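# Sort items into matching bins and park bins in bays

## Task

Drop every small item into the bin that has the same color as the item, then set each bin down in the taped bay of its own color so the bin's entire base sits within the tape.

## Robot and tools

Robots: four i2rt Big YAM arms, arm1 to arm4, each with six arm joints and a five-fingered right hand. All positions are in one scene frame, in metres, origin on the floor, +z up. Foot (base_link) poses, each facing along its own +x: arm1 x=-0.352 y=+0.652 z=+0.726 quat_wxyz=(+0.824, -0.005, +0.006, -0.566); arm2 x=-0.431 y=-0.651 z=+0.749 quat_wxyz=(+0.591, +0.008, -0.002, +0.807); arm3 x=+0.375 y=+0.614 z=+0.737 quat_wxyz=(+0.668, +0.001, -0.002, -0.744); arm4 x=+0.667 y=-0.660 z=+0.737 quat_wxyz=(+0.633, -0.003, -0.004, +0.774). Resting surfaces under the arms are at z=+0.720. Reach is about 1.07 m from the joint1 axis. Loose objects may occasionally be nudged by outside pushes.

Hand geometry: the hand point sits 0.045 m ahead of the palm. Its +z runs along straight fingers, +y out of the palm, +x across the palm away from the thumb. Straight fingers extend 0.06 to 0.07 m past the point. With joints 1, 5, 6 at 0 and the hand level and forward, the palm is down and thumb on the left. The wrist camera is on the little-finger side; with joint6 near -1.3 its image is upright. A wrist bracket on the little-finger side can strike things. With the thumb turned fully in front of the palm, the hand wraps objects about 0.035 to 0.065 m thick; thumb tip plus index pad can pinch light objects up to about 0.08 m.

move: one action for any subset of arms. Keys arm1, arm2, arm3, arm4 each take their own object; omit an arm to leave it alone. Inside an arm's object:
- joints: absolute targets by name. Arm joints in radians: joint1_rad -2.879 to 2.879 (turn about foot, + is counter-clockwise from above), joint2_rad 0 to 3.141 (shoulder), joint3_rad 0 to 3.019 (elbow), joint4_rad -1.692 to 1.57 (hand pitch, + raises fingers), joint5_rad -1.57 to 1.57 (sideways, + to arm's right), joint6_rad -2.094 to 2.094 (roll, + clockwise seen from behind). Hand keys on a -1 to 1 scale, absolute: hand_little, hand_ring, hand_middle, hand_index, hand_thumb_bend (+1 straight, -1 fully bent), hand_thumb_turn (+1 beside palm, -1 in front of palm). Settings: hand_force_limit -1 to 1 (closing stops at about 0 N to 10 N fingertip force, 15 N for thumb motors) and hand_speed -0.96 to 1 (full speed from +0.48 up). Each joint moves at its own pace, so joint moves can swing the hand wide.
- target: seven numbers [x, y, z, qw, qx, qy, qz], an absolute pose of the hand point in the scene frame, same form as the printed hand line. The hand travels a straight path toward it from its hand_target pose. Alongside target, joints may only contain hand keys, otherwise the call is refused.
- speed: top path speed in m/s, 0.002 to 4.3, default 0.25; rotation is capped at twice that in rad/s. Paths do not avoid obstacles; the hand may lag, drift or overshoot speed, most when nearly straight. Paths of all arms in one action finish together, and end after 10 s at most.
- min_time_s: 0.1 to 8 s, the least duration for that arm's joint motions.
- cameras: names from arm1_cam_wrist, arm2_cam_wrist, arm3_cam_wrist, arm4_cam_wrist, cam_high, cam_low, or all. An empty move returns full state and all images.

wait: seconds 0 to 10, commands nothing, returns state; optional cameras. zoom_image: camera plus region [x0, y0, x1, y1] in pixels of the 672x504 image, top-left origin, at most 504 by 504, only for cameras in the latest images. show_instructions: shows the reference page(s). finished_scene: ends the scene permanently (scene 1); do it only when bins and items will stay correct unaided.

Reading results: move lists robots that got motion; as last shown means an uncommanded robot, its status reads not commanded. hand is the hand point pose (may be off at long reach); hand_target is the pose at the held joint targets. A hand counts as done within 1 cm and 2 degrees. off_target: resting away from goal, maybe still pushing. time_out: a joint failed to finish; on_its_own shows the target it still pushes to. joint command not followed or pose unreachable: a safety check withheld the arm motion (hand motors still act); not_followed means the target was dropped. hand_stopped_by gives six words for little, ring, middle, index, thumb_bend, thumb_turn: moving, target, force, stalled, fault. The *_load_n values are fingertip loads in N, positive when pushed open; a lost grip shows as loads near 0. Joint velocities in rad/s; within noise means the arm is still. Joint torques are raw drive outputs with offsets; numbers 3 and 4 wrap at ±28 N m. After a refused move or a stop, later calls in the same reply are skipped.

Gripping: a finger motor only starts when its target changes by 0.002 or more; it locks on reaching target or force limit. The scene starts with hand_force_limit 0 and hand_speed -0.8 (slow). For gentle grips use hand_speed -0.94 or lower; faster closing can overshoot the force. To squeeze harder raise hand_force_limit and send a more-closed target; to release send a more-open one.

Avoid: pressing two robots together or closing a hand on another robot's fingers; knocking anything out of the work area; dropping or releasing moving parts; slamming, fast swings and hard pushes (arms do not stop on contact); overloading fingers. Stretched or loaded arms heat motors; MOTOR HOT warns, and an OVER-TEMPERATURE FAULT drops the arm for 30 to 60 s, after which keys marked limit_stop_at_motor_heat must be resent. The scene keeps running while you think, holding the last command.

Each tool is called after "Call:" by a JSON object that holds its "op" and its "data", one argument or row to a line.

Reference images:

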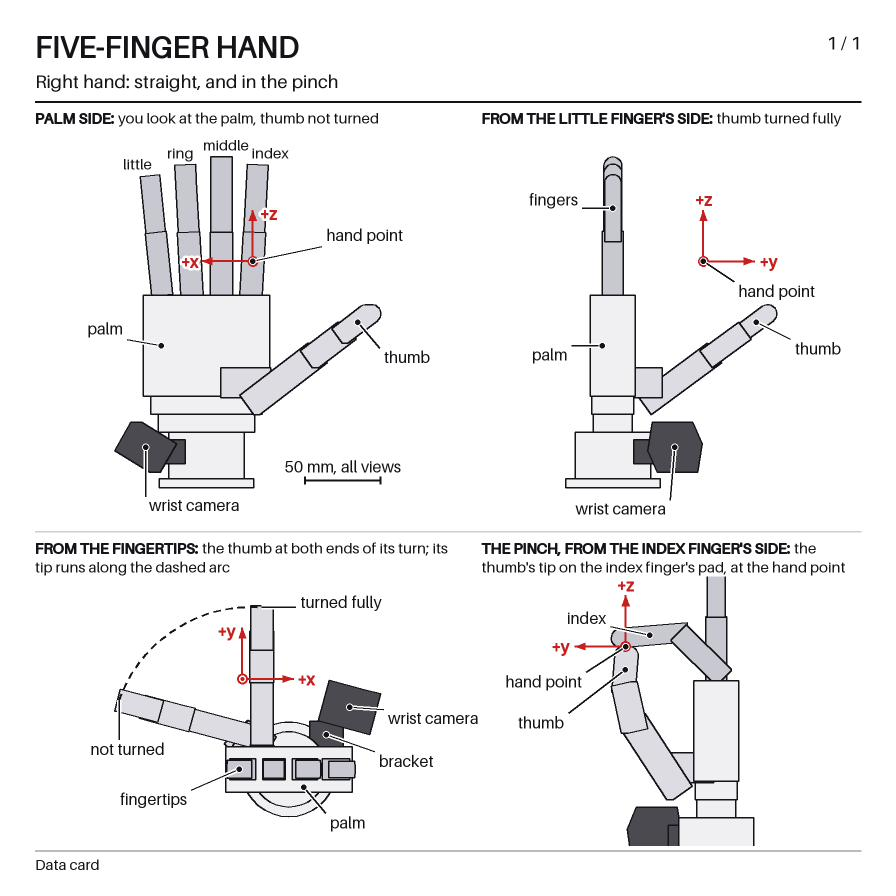

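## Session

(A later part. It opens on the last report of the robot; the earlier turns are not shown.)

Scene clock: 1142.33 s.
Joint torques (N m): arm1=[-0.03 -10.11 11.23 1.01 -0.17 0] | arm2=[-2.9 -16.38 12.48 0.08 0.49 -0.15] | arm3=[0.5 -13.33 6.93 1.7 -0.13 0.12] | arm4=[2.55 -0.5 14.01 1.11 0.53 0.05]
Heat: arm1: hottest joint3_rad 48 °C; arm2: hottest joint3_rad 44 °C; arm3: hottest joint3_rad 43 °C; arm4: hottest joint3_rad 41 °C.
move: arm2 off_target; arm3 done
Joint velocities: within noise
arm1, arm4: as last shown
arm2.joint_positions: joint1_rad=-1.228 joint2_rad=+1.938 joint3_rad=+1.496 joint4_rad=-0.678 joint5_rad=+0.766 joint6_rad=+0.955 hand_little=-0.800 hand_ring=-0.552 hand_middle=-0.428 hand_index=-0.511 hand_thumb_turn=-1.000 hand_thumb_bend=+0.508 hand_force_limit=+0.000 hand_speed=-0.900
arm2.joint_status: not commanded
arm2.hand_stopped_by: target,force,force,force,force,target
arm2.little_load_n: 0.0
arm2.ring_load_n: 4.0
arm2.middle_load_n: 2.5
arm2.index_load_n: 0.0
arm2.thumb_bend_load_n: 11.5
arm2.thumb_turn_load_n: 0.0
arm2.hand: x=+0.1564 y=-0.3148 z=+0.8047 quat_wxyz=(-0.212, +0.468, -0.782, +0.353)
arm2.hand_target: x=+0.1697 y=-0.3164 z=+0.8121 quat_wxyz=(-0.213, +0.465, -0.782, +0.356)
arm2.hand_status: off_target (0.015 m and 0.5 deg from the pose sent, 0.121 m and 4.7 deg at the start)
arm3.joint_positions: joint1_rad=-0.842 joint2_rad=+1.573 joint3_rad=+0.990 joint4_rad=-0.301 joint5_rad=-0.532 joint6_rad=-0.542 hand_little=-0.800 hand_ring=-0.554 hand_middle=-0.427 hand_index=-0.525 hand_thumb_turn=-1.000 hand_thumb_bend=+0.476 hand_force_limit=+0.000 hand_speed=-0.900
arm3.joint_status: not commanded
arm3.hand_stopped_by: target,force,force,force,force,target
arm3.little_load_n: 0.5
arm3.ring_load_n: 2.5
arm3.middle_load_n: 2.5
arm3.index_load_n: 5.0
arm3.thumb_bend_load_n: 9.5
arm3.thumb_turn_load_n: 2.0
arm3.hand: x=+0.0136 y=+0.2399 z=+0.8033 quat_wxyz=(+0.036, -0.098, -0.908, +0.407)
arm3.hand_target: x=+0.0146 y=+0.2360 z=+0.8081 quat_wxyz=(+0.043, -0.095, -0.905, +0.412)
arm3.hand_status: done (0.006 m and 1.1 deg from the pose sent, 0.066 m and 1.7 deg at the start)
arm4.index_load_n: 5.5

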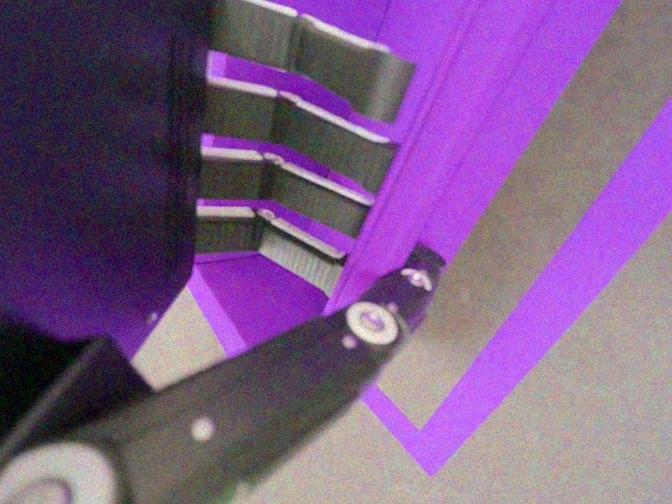

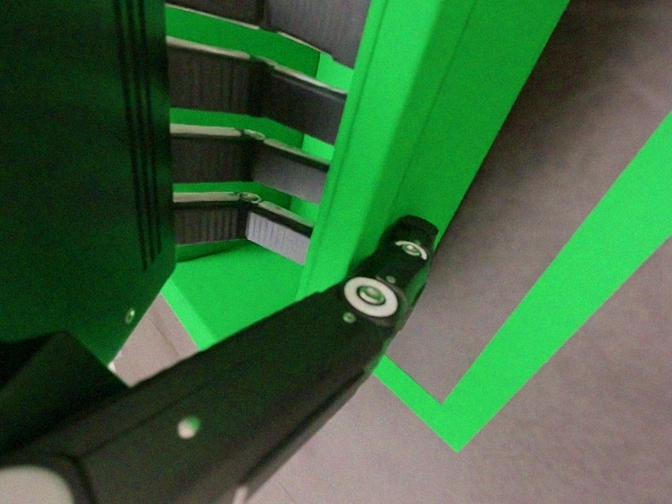

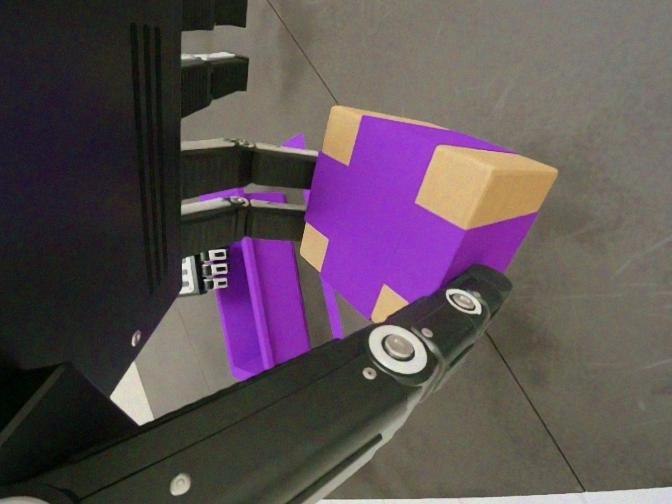

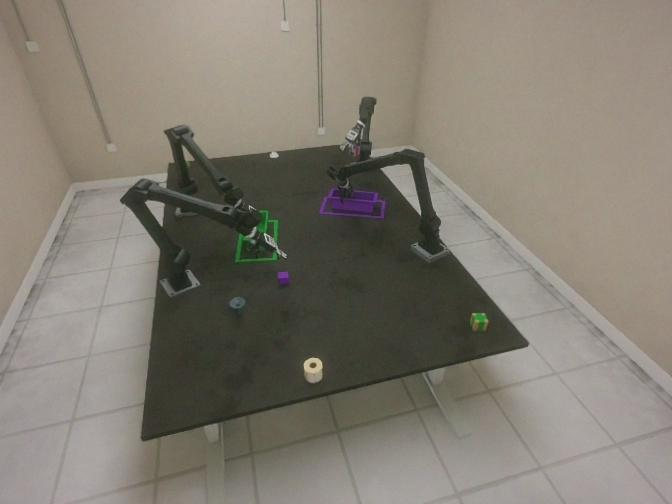

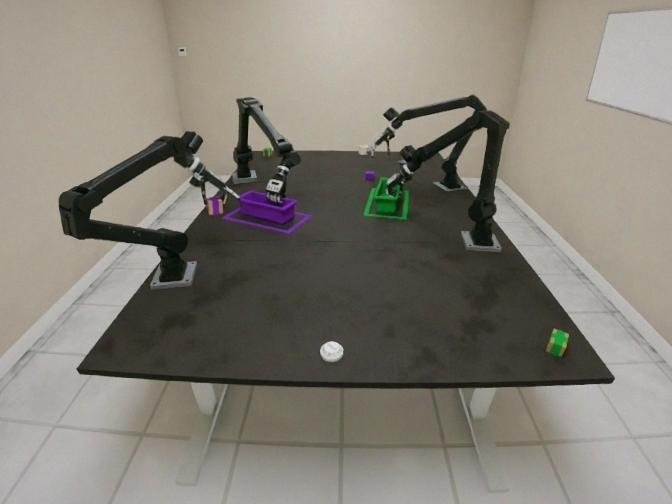

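Call:
{"op": "move", "data": {
  "arm2": {"joints": {"hand_speed": -0.7, "hand_index": 0.5, "hand_middle": 0.5, "hand_ring": 0.5, "hand_little": 0.5, "hand_thumb_bend": 1}},
  "arm3": {"joints": {"hand_speed": -0.7, "hand_index": 0.5, "hand_middle": 0.5, "hand_ring": 0.5, "hand_little": 0.5, "hand_thumb_bend": 1}}
}}

Call:
{"op": "move", "data": {
  "arm2": {"target": [0.165, -0.314, 0.96, 0.2120, -0.4652, 0.7820, -0.3564], "speed": 0.15},
  "arm3": {"target": [0.0145, 0.245, 0.96, -0.0433, 0.0951, 0.9049, -0.4124], "speed": 0.15},
  "cameras": ["arm2_cam_wrist", "arm3_cam_wrist", "cam_high", "cam_low"]
}}

Scene clock: 1156.23 s.
Joint torques (N m): arm1=[-0.09 -10.29 11.23 1.01 -0.17 0] | arm2=[-2.84 -17.2 12.37 0.27 0.46 -0.11] | arm3=[0.26 -12.75 6.75 1.61 -0.25 0.15] | arm4=[2.49 -0.5 14 1.1 0.54 0.05]
Heat: arm1: hottest joint3_rad 48 °C; arm2: hottest joint3_rad 44 °C; arm3: hottest joint3_rad 42 °C; arm4: hottest joint3_rad 41 °C.
move: arm2 done; arm3 done
Joint velocities: within noise
arm1, arm4: as last shown
arm1.index_load_n: -0.5
arm2.joint_positions: joint1_rad=-1.228 joint2_rad=+1.948 joint3_rad=+1.497 joint4_rad=-0.684 joint5_rad=+0.767 joint6_rad=+0.951 hand_little=+0.500 hand_ring=+0.500 hand_middle=+0.500 hand_index=+0.500 hand_thumb_turn=-1.000 hand_thumb_bend=+1.000 hand_force_limit=+0.000 hand_speed=-0.700
arm2.joint_status: all done
arm2.hand_stopped_by: target,target,target,target,target,target
arm2.little_load_n: -0.5
arm2.ring_load_n: 0.0
arm2.middle_load_n: 0.0
arm2.index_load_n: 0.0
arm2.thumb_bend_load_n: 0.0
arm2.thumb_turn_load_n: 0.0
arm2.hand: x=+0.1549 y=-0.3162 z=+0.7983 quat_wxyz=(-0.205, +0.472, -0.780, +0.355)
arm2.hand_target: x=+0.1696 y=-0.3164 z=+0.8120 quat_wxyz=(-0.213, +0.465, -0.782, +0.356)
arm2.hand_status: not commanded
arm3.joint_positions: joint1_rad=-0.842 joint2_rad=+1.569 joint3_rad=+0.990 joint4_rad=-0.298 joint5_rad=-0.529 joint6_rad=-0.542 hand_little=+0.500 hand_ring=+0.500 hand_middle=+0.500 hand_index=+0.500 hand_thumb_turn=-1.000 hand_thumb_bend=+1.000 hand_force_limit=+0.000 hand_speed=-0.700
arm3.joint_status: all done
arm3.hand_stopped_by: target,target,target,target,target,target
arm3.little_load_n: 0.0
arm3.ring_load_n: 0.0
arm3.middle_load_n: 0.0
arm3.index_load_n: 0.0
arm3.thumb_bend_load_n: 0.0
arm3.thumb_turn_load_n: 0.0
arm3.hand: x=+0.0124 y=+0.2395 z=+0.8057 quat_wxyz=(+0.040, -0.097, -0.907, +0.409)
arm3.hand_target: x=+0.0146 y=+0.2361 z=+0.8080 quat_wxyz=(+0.043, -0.095, -0.905, +0.412)
arm3.hand_status: not commanded
arm4.little_load_n: 0.5
arm4.ring_load_n: -0.5
pictures: none

Scene clock: 1158.10 s.
Joint torques (N m): arm1=[-0.03 -10.17 11.21 1.01 -0.18 0] | arm2=[-1.85 -18.32 13.94 0.18 0.55 0.04] | arm3=[-1.08 -11.58 11.32 0.77 -0.44 -0.01] | arm4=[2.55 -0.5 14 1.1 0.54 0.05]
Heat: arm1: hottest joint3_rad 48 °C; arm2: hottest joint3_rad 44 °C; arm3: hottest joint3_rad 43 °C; arm4: hottest joint3_rad 41 °C.
move: arm2 off_target; arm3 off_target
Joint velocities: within noise
arm1: as last shown
arm1.index_load_n: 0.0
arm2.joint_positions: joint1_rad=-1.228 joint2_rad=+1.862 joint3_rad=+1.736 joint4_rad=-1.044 joint5_rad=+0.770 joint6_rad=+0.951 hand_little=+0.500 hand_ring=+0.500 hand_middle=+0.500 hand_index=+0.500 hand_thumb_turn=-1.000 hand_thumb_bend=+1.000 hand_force_limit=+0.000 hand_speed=-0.700
arm2.joint_status: not commanded
arm2.hand_stopped_by: target,target,target,target,target,target
arm2.little_load_n: 0.0
arm2.ring_load_n: 0.0
arm2.middle_load_n: 0.0
arm2.index_load_n: 0.0
arm2.thumb_bend_load_n: 0.0
arm2.thumb_turn_load_n: 0.0
arm2.hand: x=+0.1547 y=-0.3196 z=+0.9292 quat_wxyz=(-0.189, +0.479, -0.779, +0.358)
arm2.hand_target: x=+0.1640 y=-0.3148 z=+0.9599 quat_wxyz=(-0.212, +0.465, -0.782, +0.356)
arm2.hand_status: off_target (0.033 m and 3.2 deg from the pose sent, 0.162 m and 1.2 deg at the start)
arm3.joint_positions: joint1_rad=-0.842 joint2_rad=+1.395 joint3_rad=+1.193 joint4_rad=-0.697 joint5_rad=-0.532 joint6_rad=-0.542 hand_little=+0.500 hand_ring=+0.500 hand_middle=+0.500 hand_index=+0.500 hand_thumb_turn=-1.000 hand_thumb_bend=+1.000 hand_force_limit=+0.000 hand_speed=-0.700
arm3.joint_status: not commanded
arm3.hand_stopped_by: target,target,target,target,target,target
arm3.little_load_n: 0.0
arm3.ring_load_n: 0.0
arm3.middle_load_n: 0.0
arm3.index_load_n: 0.0
arm3.thumb_bend_load_n: 0.0
arm3.thumb_turn_load_n: 0.0
arm3.hand: x=+0.0264 y=+0.2495 z=+0.9416 quat_wxyz=(+0.031, -0.100, -0.909, +0.402)
arm3.hand_target: x=+0.0151 y=+0.2454 z=+0.9601 quat_wxyz=(+0.044, -0.095, -0.905, +0.413)
arm3.hand_status: off_target (0.022 m and 2.0 deg from the pose sent, 0.154 m and 0.6 deg at the start)
arm4.joint_positions: joint1_rad=+0.969 joint2_rad=+0.576 joint3_rad=+0.751 joint4_rad=-1.113 joint5_rad=+0.514 joint6_rad=+0.493 hand_little=+1.000 hand_ring=+1.000 hand_middle=+0.092 hand_index=+0.056 hand_thumb_turn=-1.000 hand_thumb_bend=+0.785 hand_force_limit=+0.000 hand_speed=-0.900
arm4.joint_status: not commanded
arm4.hand_stopped_by: target,target,force,force,force,target
arm4.little_load_n: 0.0
arm4.ring_load_n: 0.0
arm4.middle_load_n: 3.5
arm4.index_load_n: 6.0
arm4.thumb_bend_load_n: 10.5
arm4.thumb_turn_load_n: 0.0
arm4.hand: x=+0.4576 y=-0.5203 z=+0.9547 quat_wxyz=(-0.381, +0.893, +0.232, -0.055)
arm4.hand_target: x=+0.4506 y=-0.5200 z=+0.9795 quat_wxyz=(-0.395, +0.888, +0.224, -0.074)
arm4.hand_status: not commanded

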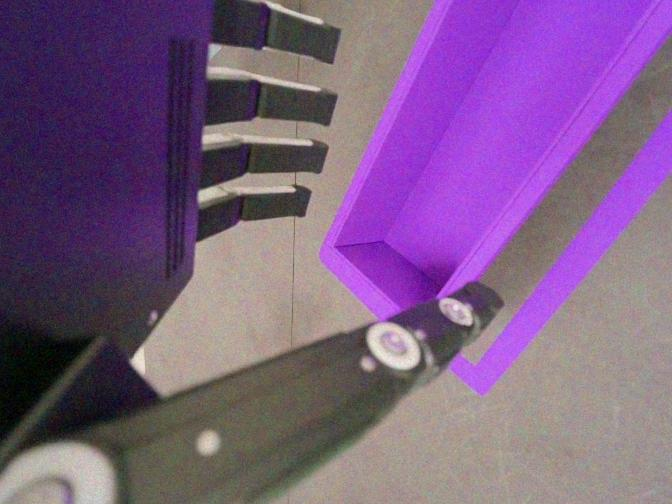

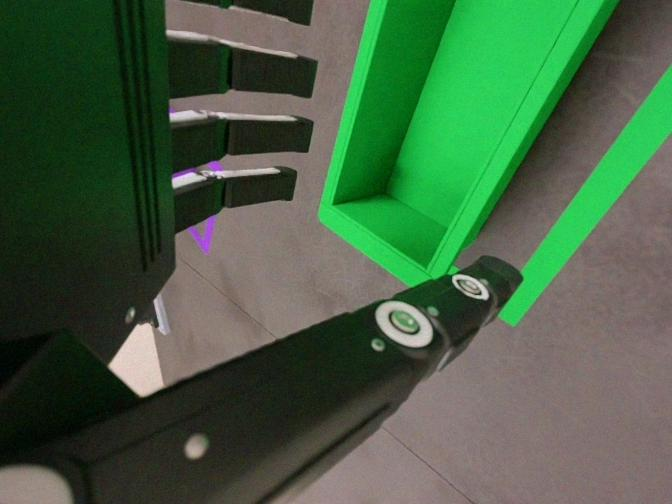

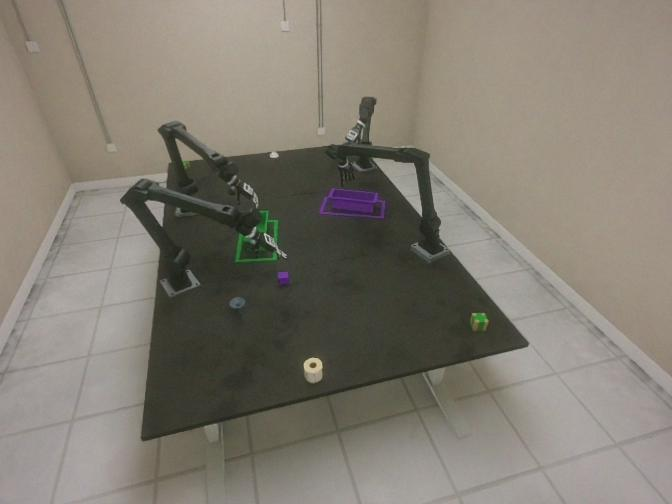

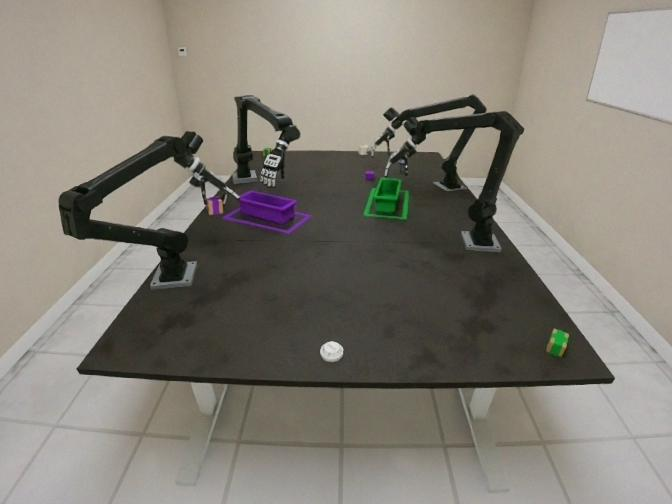

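Call:
{"op": "move", "data": {
  "arm2": {"joints": {"joint1_rad": 1.17, "joint2_rad": 1.0, "joint3_rad": 0.8, "joint4_rad": -0.9, "joint5_rad": 0, "joint6_rad": 0, "hand_ring": 1, "hand_little": 1}, "min_time_s": 4},
  "arm3": {"joints": {"joint1_rad": 1.65, "joint5_rad": 0, "joint6_rad": 0, "hand_ring": 1, "hand_little": 1}, "min_time_s": 5},
  "arm4": {"target": [0.42, -0.30, 0.90, 0.4041, -0.8666, -0.2649, 0.1235], "speed": 0.15},
  "cameras": ["arm2_cam_wrist", "arm3_cam_wrist", "cam_high", "cam_low"]
}}

Call:
{"op": "move", "data": {
  "arm4": {"target": [0.42, -0.30, 0.766, 0.4041, -0.8666, -0.2649, 0.1235], "speed": 0.1},
  "cameras": ["arm4_cam_wrist"]
}}

Scene clock: 1230.87 s.
Joint torques (N m): arm1=[-0.09 -10.17 11.22 0.99 -0.17 0] | arm2=[-1.14 -4.89 9.84 1.43 -0.19 -0.12] | arm3=[-0.44 -10.58 11.4 0.81 0.1 0.19] | arm4=[1.14 -6.07 13.87 2.3 -0.19 -0.12]
Heat: arm1: hottest joint3_rad 49 °C; arm2: hottest joint3_rad 45 °C; arm3: hottest joint3_rad 45 °C; arm4: hottest joint3_rad 42 °C.
move: arm2 done; arm3 done; arm4 off_target
Joint velocities: within noise
arm1: as last shown
arm2.joint_positions: joint1_rad=+1.157 joint2_rad=+1.009 joint3_rad=+0.798 joint4_rad=-0.918 joint5_rad=+0.003 joint6_rad=+0.008 hand_little=+1.000 hand_ring=+1.000 hand_middle=+0.500 hand_index=+0.500 hand_thumb_turn=-1.000 hand_thumb_bend=+1.000 hand_force_limit=+0.000 hand_speed=-0.700
arm2.joint_status: all done
arm2.hand_stopped_by: target,target,target,target,target,target
arm2.little_load_n: 0.0
arm2.ring_load_n: 0.0
arm2.middle_load_n: 0.0
arm2.index_load_n: 0.0
arm2.thumb_bend_load_n: 0.0
arm2.thumb_turn_load_n: 0.5
arm2.hand: x=-0.7426 y=-0.6496 z=+0.8912 quat_wxyz=(-0.171, +0.727, +0.649, -0.145)
arm2.hand_target: x=-0.7478 y=-0.6534 z=+0.8961 quat_wxyz=(-0.180, +0.717, +0.655, -0.157)
arm2.hand_status: not commanded
arm3.joint_positions: joint1_rad=+1.649 joint2_rad=+1.395 joint3_rad=+1.193 joint4_rad=-0.697 joint5_rad=-0.003 joint6_rad=-0.014 hand_little=+1.000 hand_ring=+1.000 hand_middle=+0.500 hand_index=+0.500 hand_thumb_turn=-1.000 hand_thumb_bend=+1.000 hand_force_limit=+0.000 hand_speed=-0.700
arm3.joint_status: all done
arm3.hand_stopped_by: target,target,target,target,target,target
arm3.little_load_n: 0.0
arm3.ring_load_n: 0.0
arm3.middle_load_n: 0.0
arm3.index_load_n: 0.0
arm3.thumb_bend_load_n: 0.0
arm3.thumb_turn_load_n: 0.5
arm3.hand: x=+0.8913 y=+0.6299 z=+0.9301 quat_wxyz=(-0.230, +0.663, -0.672, +0.239)
arm3.hand_target: x=+0.9030 y=+0.6303 z=+0.9494 quat_wxyz=(-0.241, +0.654, -0.672, +0.249)
arm3.hand_status: not commanded
arm4.joint_positions: joint1_rad=+0.313 joint2_rad=+1.075 joint3_rad=+0.733 joint4_rad=-0.410 joint5_rad=-0.071 joint6_rad=-0.043 hand_little=+1.000 hand_ring=+1.000 hand_middle=+0.092 hand_index=+0.056 hand_thumb_turn=-1.000 hand_thumb_bend=+0.785 hand_force_limit=+0.000 hand_speed=-0.900
arm4.joint_status: not commanded
arm4.hand_stopped_by: target,target,force,force,force,target
arm4.little_load_n: 0.0
arm4.ring_load_n: 0.0
arm4.middle_load_n: 3.0
arm4.index_load_n: 6.0
arm4.thumb_bend_load_n: 10.5
arm4.thumb_turn_load_n: 0.0
arm4.hand: x=+0.4276 y=-0.3206 z=+0.8765 quat_wxyz=(-0.379, +0.878, +0.266, -0.120)
arm4.hand_target: x=+0.4208 y=-0.3014 z=+0.9005 quat_wxyz=(-0.404, +0.867, +0.265, -0.123)
arm4.hand_status: off_target (0.032 m and 3.2 deg from the pose sent, 0.230 m and 9.6 deg at the start)

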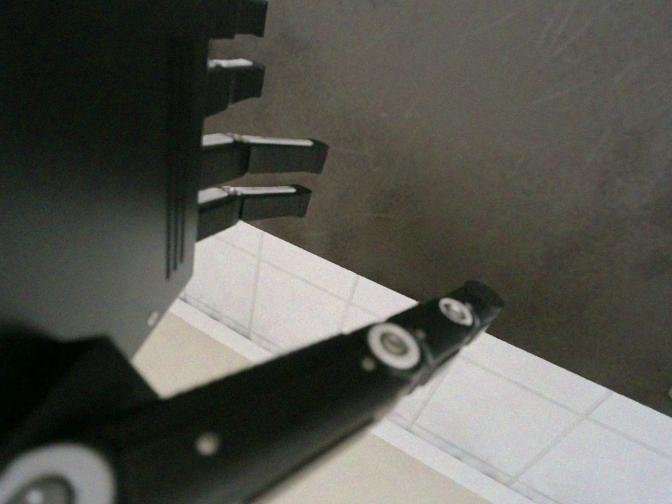

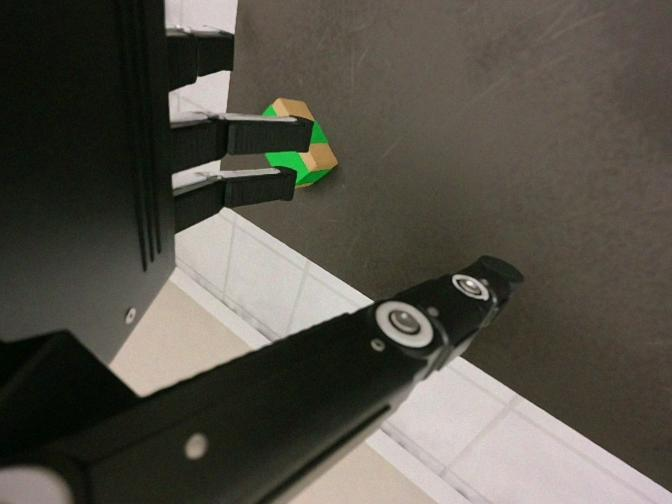

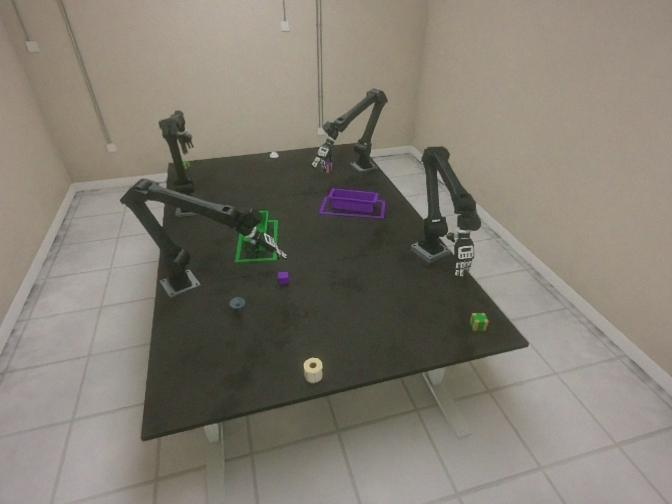

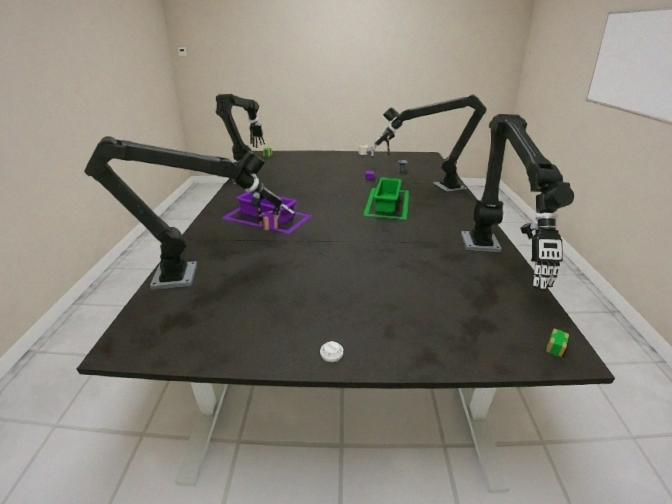

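Scene clock: 1232.97 s.
Joint torques (N m): arm1=[-0.15 -10.17 11.22 1.03 -0.17 -0.01] | arm2=[-1.08 -5.01 9.87 1.42 -0.2 -0.12] | arm3=[0.56 -10.75 11.51 0.75 0.07 0.2] | arm4=[1.38 -7.53 7.92 2.37 -0.08 -0.1]
Heat: arm1: hottest joint3_rad 49 °C; arm2: hottest joint3_rad 44 °C; arm3: hottest joint3_rad 45 °C; arm4: hottest joint3_rad 42 °C.
move: arm4 done
Joint velocities: within noise
arm1, arm2, arm3: as last shown
arm2.thumb_turn_load_n: 0.0
arm3.joint_positions: joint1_rad=+1.649 joint2_rad=+1.395 joint3_rad=+1.193 joint4_rad=-0.697 joint5_rad=-0.003 joint6_rad=-0.013 hand_little=+1.000 hand_ring=+1.000 hand_middle=+0.500 hand_index=+0.500 hand_thumb_turn=-1.000 hand_thumb_bend=+1.000 hand_force_limit=+0.000 hand_speed=-0.700
arm3.thumb_turn_load_n: 0.0
arm4.joint_positions: joint1_rad=+0.313 joint2_rad=+1.317 joint3_rad=+0.559 joint4_rad=+0.056 joint5_rad=-0.071 joint6_rad=-0.043 hand_little=+1.000 hand_ring=+1.000 hand_middle=+0.092 hand_index=+0.056 hand_thumb_turn=-1.000 hand_thumb_bend=+0.785 hand_force_limit=+0.000 hand_speed=-0.900
arm4.joint_status: not commanded
arm4.hand_stopped_by: target,target,force,force,force,target
arm4.little_load_n: 0.0
arm4.ring_load_n: -0.5
arm4.middle_load_n: 3.5
arm4.index_load_n: 6.0
arm4.thumb_bend_load_n: 10.5
arm4.thumb_turn_load_n: 0.0
arm4.hand: x=+0.4188 y=-0.3030 z=+0.7685 quat_wxyz=(-0.401, +0.868, +0.264, -0.125)
arm4.hand_target: x=+0.4200 y=-0.3002 z=+0.7660 quat_wxyz=(-0.404, +0.867, +0.265, -0.124)
arm4.hand_status: done (0.004 m and 0.4 deg from the pose sent, 0.113 m and 3.2 deg at the start)

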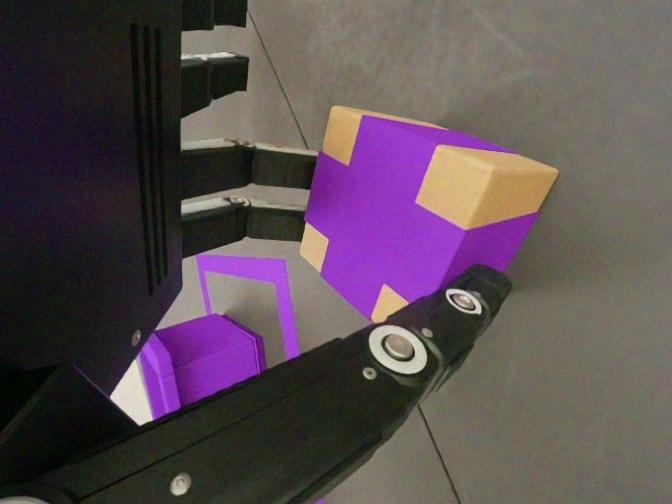

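Call:
{"op": "move", "data": {
  "arm1": {"target": [-0.60, 0.30, 0.95, 0.1094, -0.2345, -0.8753, 0.4081], "speed": 0.2},
  "arm2": {"target": [-0.94, -0.61, 0.90, 0.3140, -0.6734, -0.6064, 0.2828], "speed": 0.25},
  "arm3": {"target": [1.03, 0.665, 0.90, 0.2988, -0.6408, 0.6408, -0.2988], "speed": 0.25},
  "arm4": {"joints": {"hand_speed": -0.7, "hand_index": 0.5, "hand_middle": 0.5, "hand_thumb_bend": 1}},
  "cameras": ["arm1_cam_wrist", "arm2_cam_wrist", "arm3_cam_wrist", "arm4_cam_wrist"]
}}

Call:
{"op": "move", "data": {
  "arm4": {"target": [0.42, -0.30, 0.83, 0.4041, -0.8666, -0.2649, 0.1235], "speed": 0.1}
}}

Call:
{"op": "move", "data": {
  "arm4": {"target": [0.42, -0.30, 0.783, 0.4041, -0.8666, -0.2649, 0.1235], "speed": 0.1, "joints": {"hand_speed": -0.9}},
  "cameras": ["arm4_cam_wrist"]
}}

Scene clock: 1267.10 s.
Joint torques (N m): arm1=[0.21 -8.82 8.05 1.13 0.05 0.14] | arm2=[-3.25 -8.12 13.79 2.04 -0.22 -0.1] | arm3=[0.62 -13.57 11.3 1.96 0.1 0.19] | arm4=[1.32 -7.53 7.92 2.28 -0.09 -0.09]
Heat: arm1: hottest joint3_rad 49 °C; arm2: hottest joint3_rad 41 °C; arm3: hottest joint3_rad 46 °C; arm4: hottest joint3_rad 39 °C.
move: arm1 done; arm2 off_target; arm3 off_target; arm4 done
Joint velocities: within noise
arm1.joint_positions: joint1_rad=-1.109 joint2_rad=+1.073 joint3_rad=+0.921 joint4_rad=-0.569 joint5_rad=-0.181 joint6_rad=-0.146 hand_little=+1.000 hand_ring=+1.000 hand_middle=+0.500 hand_index=+0.500 hand_thumb_turn=-1.000 hand_thumb_bend=+1.000 hand_force_limit=+0.000 hand_speed=-0.700
arm1.joint_status: not commanded
arm1.hand_stopped_by: target,target,target,target,target,target
arm1.little_load_n: 0.0
arm1.ring_load_n: 0.0
arm1.middle_load_n: 0.0
arm1.index_load_n: 0.0
arm1.thumb_bend_load_n: 0.0
arm1.thumb_turn_load_n: 0.0
arm1.hand: x=-0.5999 y=+0.2958 z=+0.9474 quat_wxyz=(+0.109, -0.228, -0.877, +0.408)
arm1.hand_target: x=-0.5999 y=+0.3000 z=+0.9499 quat_wxyz=(+0.109, -0.235, -0.875, +0.408)
arm1.hand_status: done (0.005 m and 0.8 deg from the pose sent, 0.183 m and 30.4 deg at the start)
arm2.joint_positions: joint1_rad=+1.118 joint2_rad=+1.315 joint3_rad=+0.875 joint4_rad=-0.333 joint5_rad=-0.045 joint6_rad=-0.021 hand_little=+1.000 hand_ring=+1.000 hand_middle=+0.500 hand_index=+0.500 hand_thumb_turn=-1.000 hand_thumb_bend=+1.000 hand_force_limit=+0.000 hand_speed=-0.700
arm2.joint_status: not commanded
arm2.hand_stopped_by: target,target,target,target,target,target
arm2.little_load_n: 0.0
arm2.ring_load_n: 0.0
arm2.middle_load_n: 0.0
arm2.index_load_n: 0.0
arm2.thumb_bend_load_n: 0.0
arm2.thumb_turn_load_n: 0.0
arm2.hand: x=-0.9160 y=-0.6195 z=+0.8760 quat_wxyz=(-0.291, +0.682, +0.616, -0.266)
arm2.hand_target: x=-0.9381 y=-0.6100 z=+0.9006 quat_wxyz=(-0.314, +0.673, +0.606, -0.283)
arm2.hand_status: off_target (0.035 m and 3.6 deg from the pose sent, 0.202 m and 24.1 deg at the start)
arm3.joint_positions: joint1_rad=+1.706 joint2_rad=+1.651 joint3_rad=+1.302 joint4_rad=-0.394 joint5_rad=+0.023 joint6_rad=+0.011 hand_little=+1.000 hand_ring=+1.000 hand_middle=+0.500 hand_index=+0.500 hand_thumb_turn=-1.000 hand_thumb_bend=+1.000 hand_force_limit=+0.000 hand_speed=-0.700
arm3.joint_status: not commanded
arm3.hand_stopped_by: target,target,target,target,target,target
arm3.little_load_n: 0.0
arm3.ring_load_n: 0.0
arm3.middle_load_n: 0.0
arm3.index_load_n: 0.0
arm3.thumb_bend_load_n: 0.0
arm3.thumb_turn_load_n: 0.0
arm3.hand: x=+1.0099 y=+0.6590 z=+0.8852 quat_wxyz=(-0.283, +0.649, -0.644, +0.288)
arm3.hand_target: x=+1.0287 y=+0.6651 z=+0.9003 quat_wxyz=(-0.299, +0.641, -0.641, +0.299)
arm3.hand_status: off_target (0.026 m and 2.4 deg from the pose sent, 0.146 m and 11.3 deg at the start)
arm4.joint_positions: joint1_rad=+0.313 joint2_rad=+1.317 joint3_rad=+0.559 joint4_rad=+0.058 joint5_rad=-0.071 joint6_rad=-0.043 hand_little=+1.000 hand_ring=+1.000 hand_middle=+0.500 hand_index=+0.500 hand_thumb_turn=-1.000 hand_thumb_bend=+1.000 hand_force_limit=+0.000 hand_speed=-0.700
arm4.joint_status: all done
arm4.hand_stopped_by: target,target,target,target,target,target
arm4.little_load_n: 0.0
arm4.ring_load_n: 0.0
arm4.middle_load_n: 0.0
arm4.index_load_n: 0.0
arm4.thumb_bend_load_n: 0.0
arm4.thumb_turn_load_n: 0.0
arm4.hand: x=+0.4186 y=-0.3024 z=+0.7690 quat_wxyz=(-0.403, +0.867, +0.264, -0.125)
arm4.hand_target: x=+0.4200 y=-0.3002 z=+0.7660 quat_wxyz=(-0.404, +0.867, +0.265, -0.124)
arm4.hand_status: not commanded

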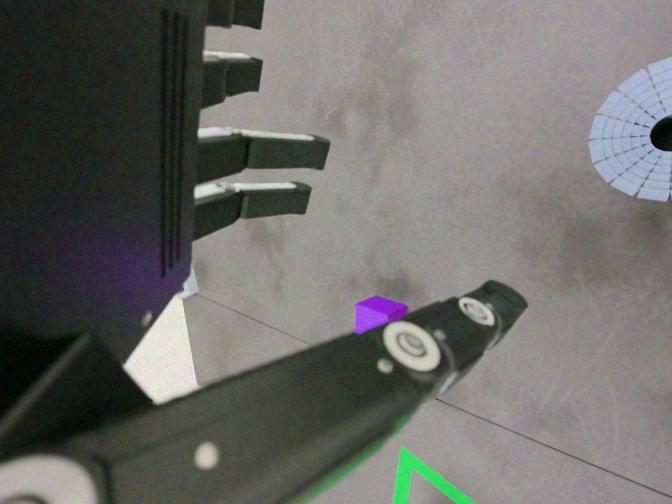

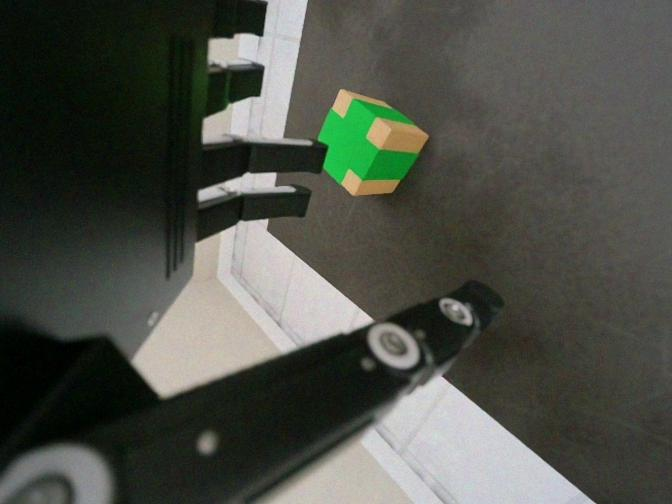

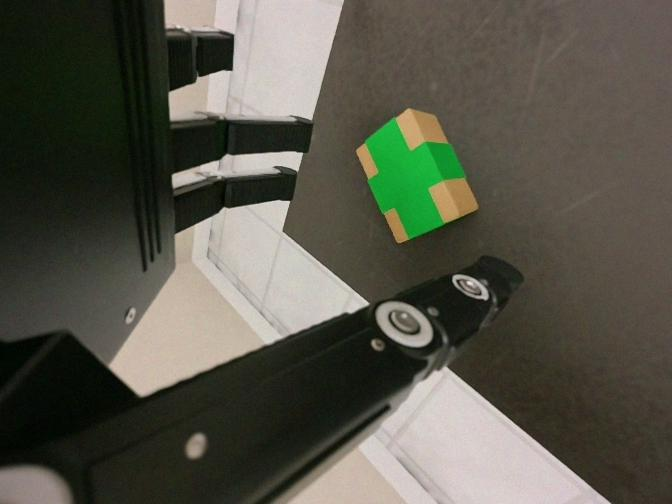

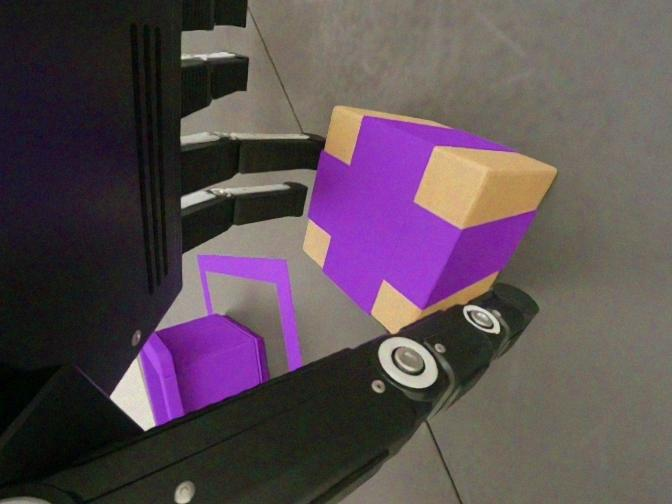

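Scene clock: 1268.50 s.
Joint torques (N m): arm1=[0.21 -8.76 8.05 1.11 0.05 0.14] | arm2=[-3.31 -8.12 13.79 2.03 -0.22 -0.09] | arm3=[0.38 -13.39 11.43 1.89 0.11 0.18] | arm4=[1.26 -7.77 12.22 1.36 -0.13 -0.1]
Heat: arm1: hottest joint3_rad 49 °C; arm2: hottest joint3_rad 41 °C; arm3: hottest joint3_rad 46 °C; arm4: hottest joint3_rad 39 °C.
move: arm4 off_target
Joint velocities: within noise
arm1, arm2, arm3: as last shown
arm1.hand_target: x=-0.5999 y=+0.3000 z=+0.9499 quat_wxyz=(+0.109, -0.234, -0.875, +0.408)
arm2.hand_target: x=-0.9381 y=-0.6100 z=+0.9007 quat_wxyz=(-0.314, +0.673, +0.606, -0.283)
arm4.joint_positions: joint1_rad=+0.313 joint2_rad=+1.184 joint3_rad=+0.611 joint4_rad=-0.155 joint5_rad=-0.071 joint6_rad=-0.043 hand_little=+1.000 hand_ring=+1.000 hand_middle=+0.500 hand_index=+0.500 hand_thumb_turn=-1.000 hand_thumb_bend=+1.000 hand_force_limit=+0.000 hand_speed=-0.700
arm4.joint_status: not commanded
arm4.hand_stopped_by: target,target,target,target,target,target
arm4.little_load_n: 0.0
arm4.ring_load_n: 0.0
arm4.middle_load_n: 0.0
arm4.index_load_n: 0.0
arm4.thumb_bend_load_n: 0.0
arm4.thumb_turn_load_n: 0.0
arm4.hand: x=+0.4247 y=-0.3143 z=+0.8125 quat_wxyz=(-0.390, +0.873, +0.265, -0.122)
arm4.hand_target: x=+0.4202 y=-0.3005 z=+0.8303 quat_wxyz=(-0.404, +0.867, +0.265, -0.124)
arm4.hand_status: off_target (0.023 m and 1.8 deg from the pose sent, 0.061 m and 0.3 deg at the start)
pictures: none

Scene clock: 1269.77 s.
Joint torques (N m): arm1=[0.21 -8.94 8.02 1.13 0.05 0.14] | arm2=[-3.25 -8.06 13.81 2.04 -0.23 -0.1] | arm3=[0.21 -12.63 11.37 1.87 0.08 0.2] | arm4=[1.26 -7.36 8.24 2.32 -0.1 -0.1]
Heat: arm1: hottest joint3_rad 49 °C; arm2: hottest joint3_rad 42 °C; arm3: hottest joint3_rad 47 °C; arm4: hottest joint3_rad 39 °C.
move: arm4 done
Joint velocities: within noise
arm1, arm2, arm3: as last shown
arm4.joint_positions: joint1_rad=+0.313 joint2_rad=+1.273 joint3_rad=+0.581 joint4_rad=-0.007 joint5_rad=-0.071 joint6_rad=-0.043 hand_little=+1.000 hand_ring=+1.000 hand_middle=+0.500 hand_index=+0.500 hand_thumb_turn=-1.000 hand_thumb_bend=+1.000 hand_force_limit=+0.000 hand_speed=-0.900
arm4.joint_status: all done
arm4.hand_stopped_by: target,target,target,target,target,target
arm4.little_load_n: -0.5
arm4.ring_load_n: 0.0
arm4.middle_load_n: 0.0
arm4.index_load_n: 0.0
arm4.thumb_bend_load_n: 0.0
arm4.thumb_turn_load_n: 0.0
arm4.hand: x=+0.4184 y=-0.3025 z=+0.7861 quat_wxyz=(-0.403, +0.867, +0.264, -0.125)
arm4.hand_target: x=+0.4200 y=-0.3001 z=+0.7830 quat_wxyz=(-0.404, +0.867, +0.265, -0.124)
arm4.hand_status: done (0.004 m and 0.3 deg from the pose sent, 0.033 m and 1.8 deg at the start)

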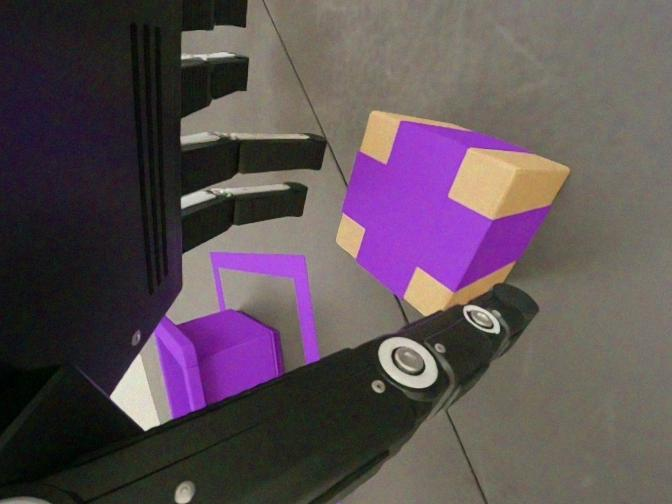

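Call:
{"op": "zoom_image", "data": {
  "camera": "arm4_cam_wrist",
  "region": [300, 80, 600, 350]
}}

Call:
{"op": "move", "data": {
  "arm4": {"target": [0.42, -0.30, 0.779, 0.4041, -0.8666, -0.2649, 0.1235], "speed": 0.05, "joints": {"hand_force_limit": 0, "hand_index": -0.15, "hand_middle": -0.15, "hand_thumb_bend": 0.05}},
  "cameras": ["all"]
}}

Call:
{"op": "zoom_image", "data": {
  "camera": "arm2_cam_wrist",
  "region": [290, 70, 450, 210]
}}

Call:
{"op": "zoom_image", "data": {
  "camera": "arm3_cam_wrist",
  "region": [340, 90, 500, 250]
}}

Scaled by 1.680 from the camera's image (finer frame: 960x720).

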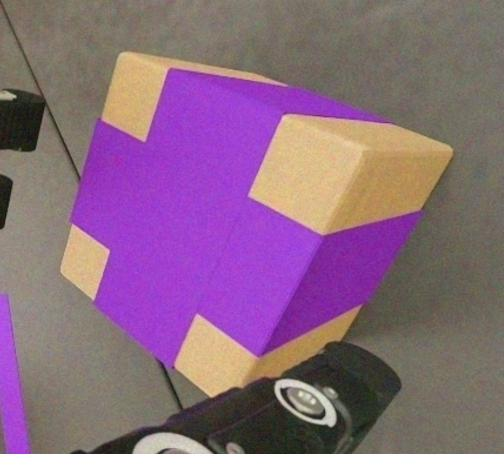

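Scene clock: 1290.60 s.
Joint torques (N m): arm1=[0.15 -8.88 8.03 1.14 0.05 0.14] | arm2=[-3.31 -8.12 13.79 2.03 -0.22 -0.1] | arm3=[-0.32 -13.22 11.29 1.87 0.07 0.18] | arm4=[1.32 -7.18 7.77 2.28 -0.1 -0.1]
Heat: arm1: hottest joint3_rad 49 °C; arm2: hottest joint3_rad 43 °C; arm3: hottest joint3_rad 50 °C; arm4: hottest joint3_rad 38 °C.
move: arm4 off_target
Joint velocities: within noise
arm1, arm2, arm3: as last shown
arm4.joint_positions: joint1_rad=+0.313 joint2_rad=+1.281 joint3_rad=+0.581 joint4_rad=+0.008 joint5_rad=-0.071 joint6_rad=-0.043 hand_little=+1.000 hand_ring=+1.000 hand_middle=+0.074 hand_index=+0.046 hand_thumb_turn=-1.000 hand_thumb_bend=+0.785 hand_force_limit=+0.000 hand_speed=-0.900
arm4.joint_status: hand_middle off_target (ended at +0.074, target -0.150); hand_index off_target (ended at +0.046, target -0.150); hand_thumb_bend off_target (ended at +0.785, target +0.050); the others done
arm4.hand_stopped_by: target,target,force,force,force,target
arm4.little_load_n: 0.0
arm4.ring_load_n: 0.0
arm4.middle_load_n: 3.5
arm4.index_load_n: 5.0
arm4.thumb_bend_load_n: 10.5
arm4.thumb_turn_load_n: 0.0
arm4.hand: x=+0.4171 y=-0.3001 z=+0.7855 quat_wxyz=(-0.406, +0.866, +0.264, -0.126)
arm4.hand_target: x=+0.4200 y=-0.3002 z=+0.7792 quat_wxyz=(-0.404, +0.867, +0.265, -0.124)
arm4.hand_status: done (0.007 m and 0.4 deg from the pose sent, 0.008 m and 0.3 deg at the start)
pictures: arm1_cam_wrist, arm2_cam_wrist, arm3_cam_wrist, arm4_cam_wrist, cam_high, cam_low

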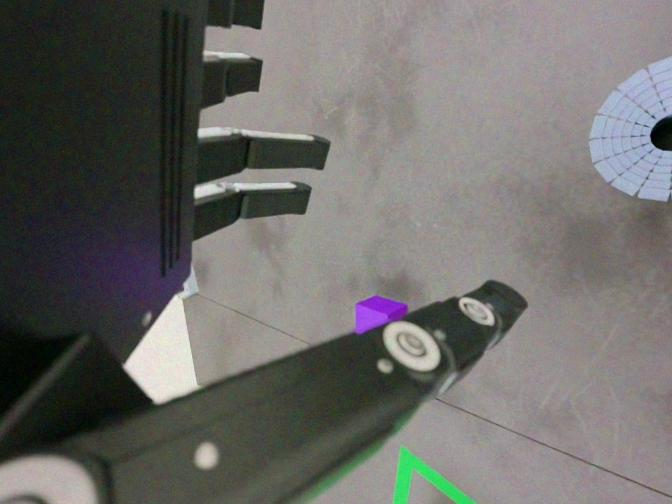

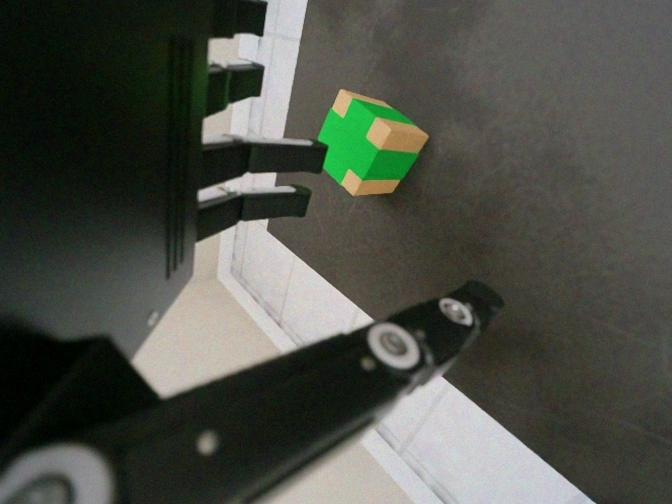

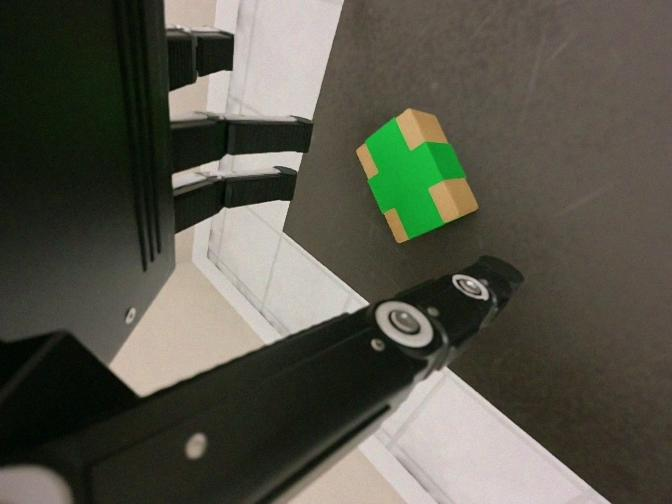

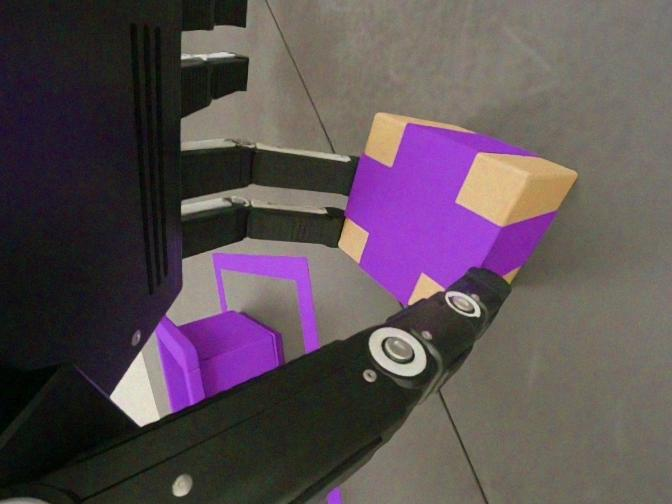

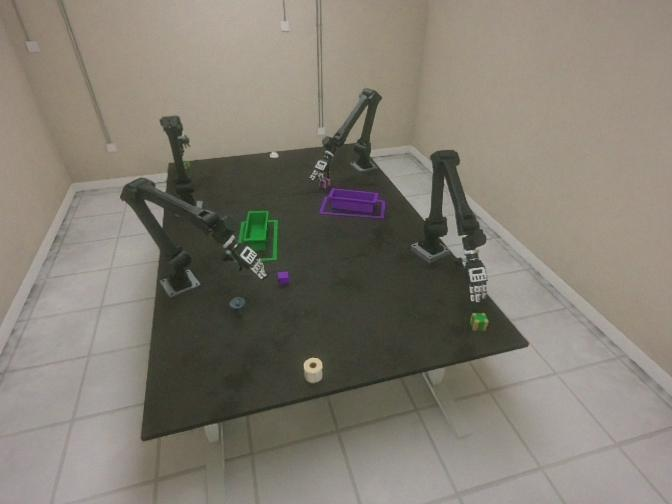

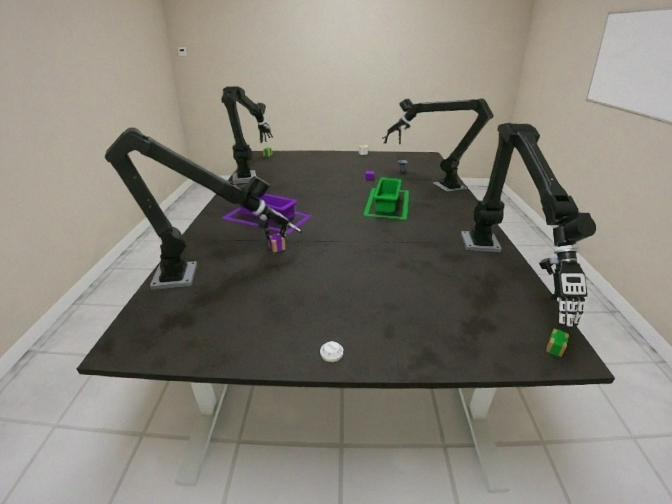

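Scaled by 3.150 from the camera's image (finer frame: 960x720).

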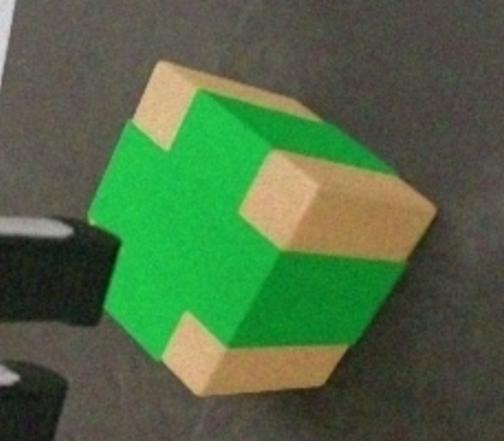

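Scaled by 3.150 from the camera's image (finer frame: 960x720).

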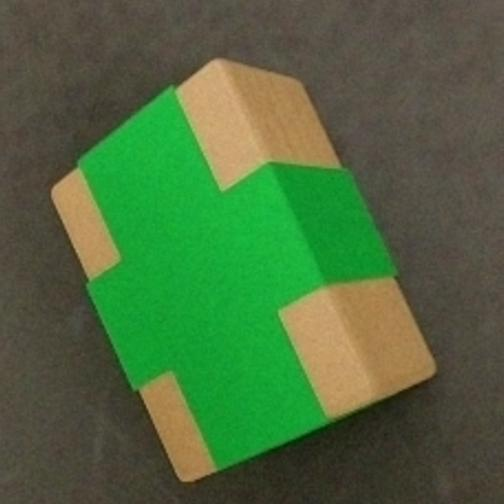

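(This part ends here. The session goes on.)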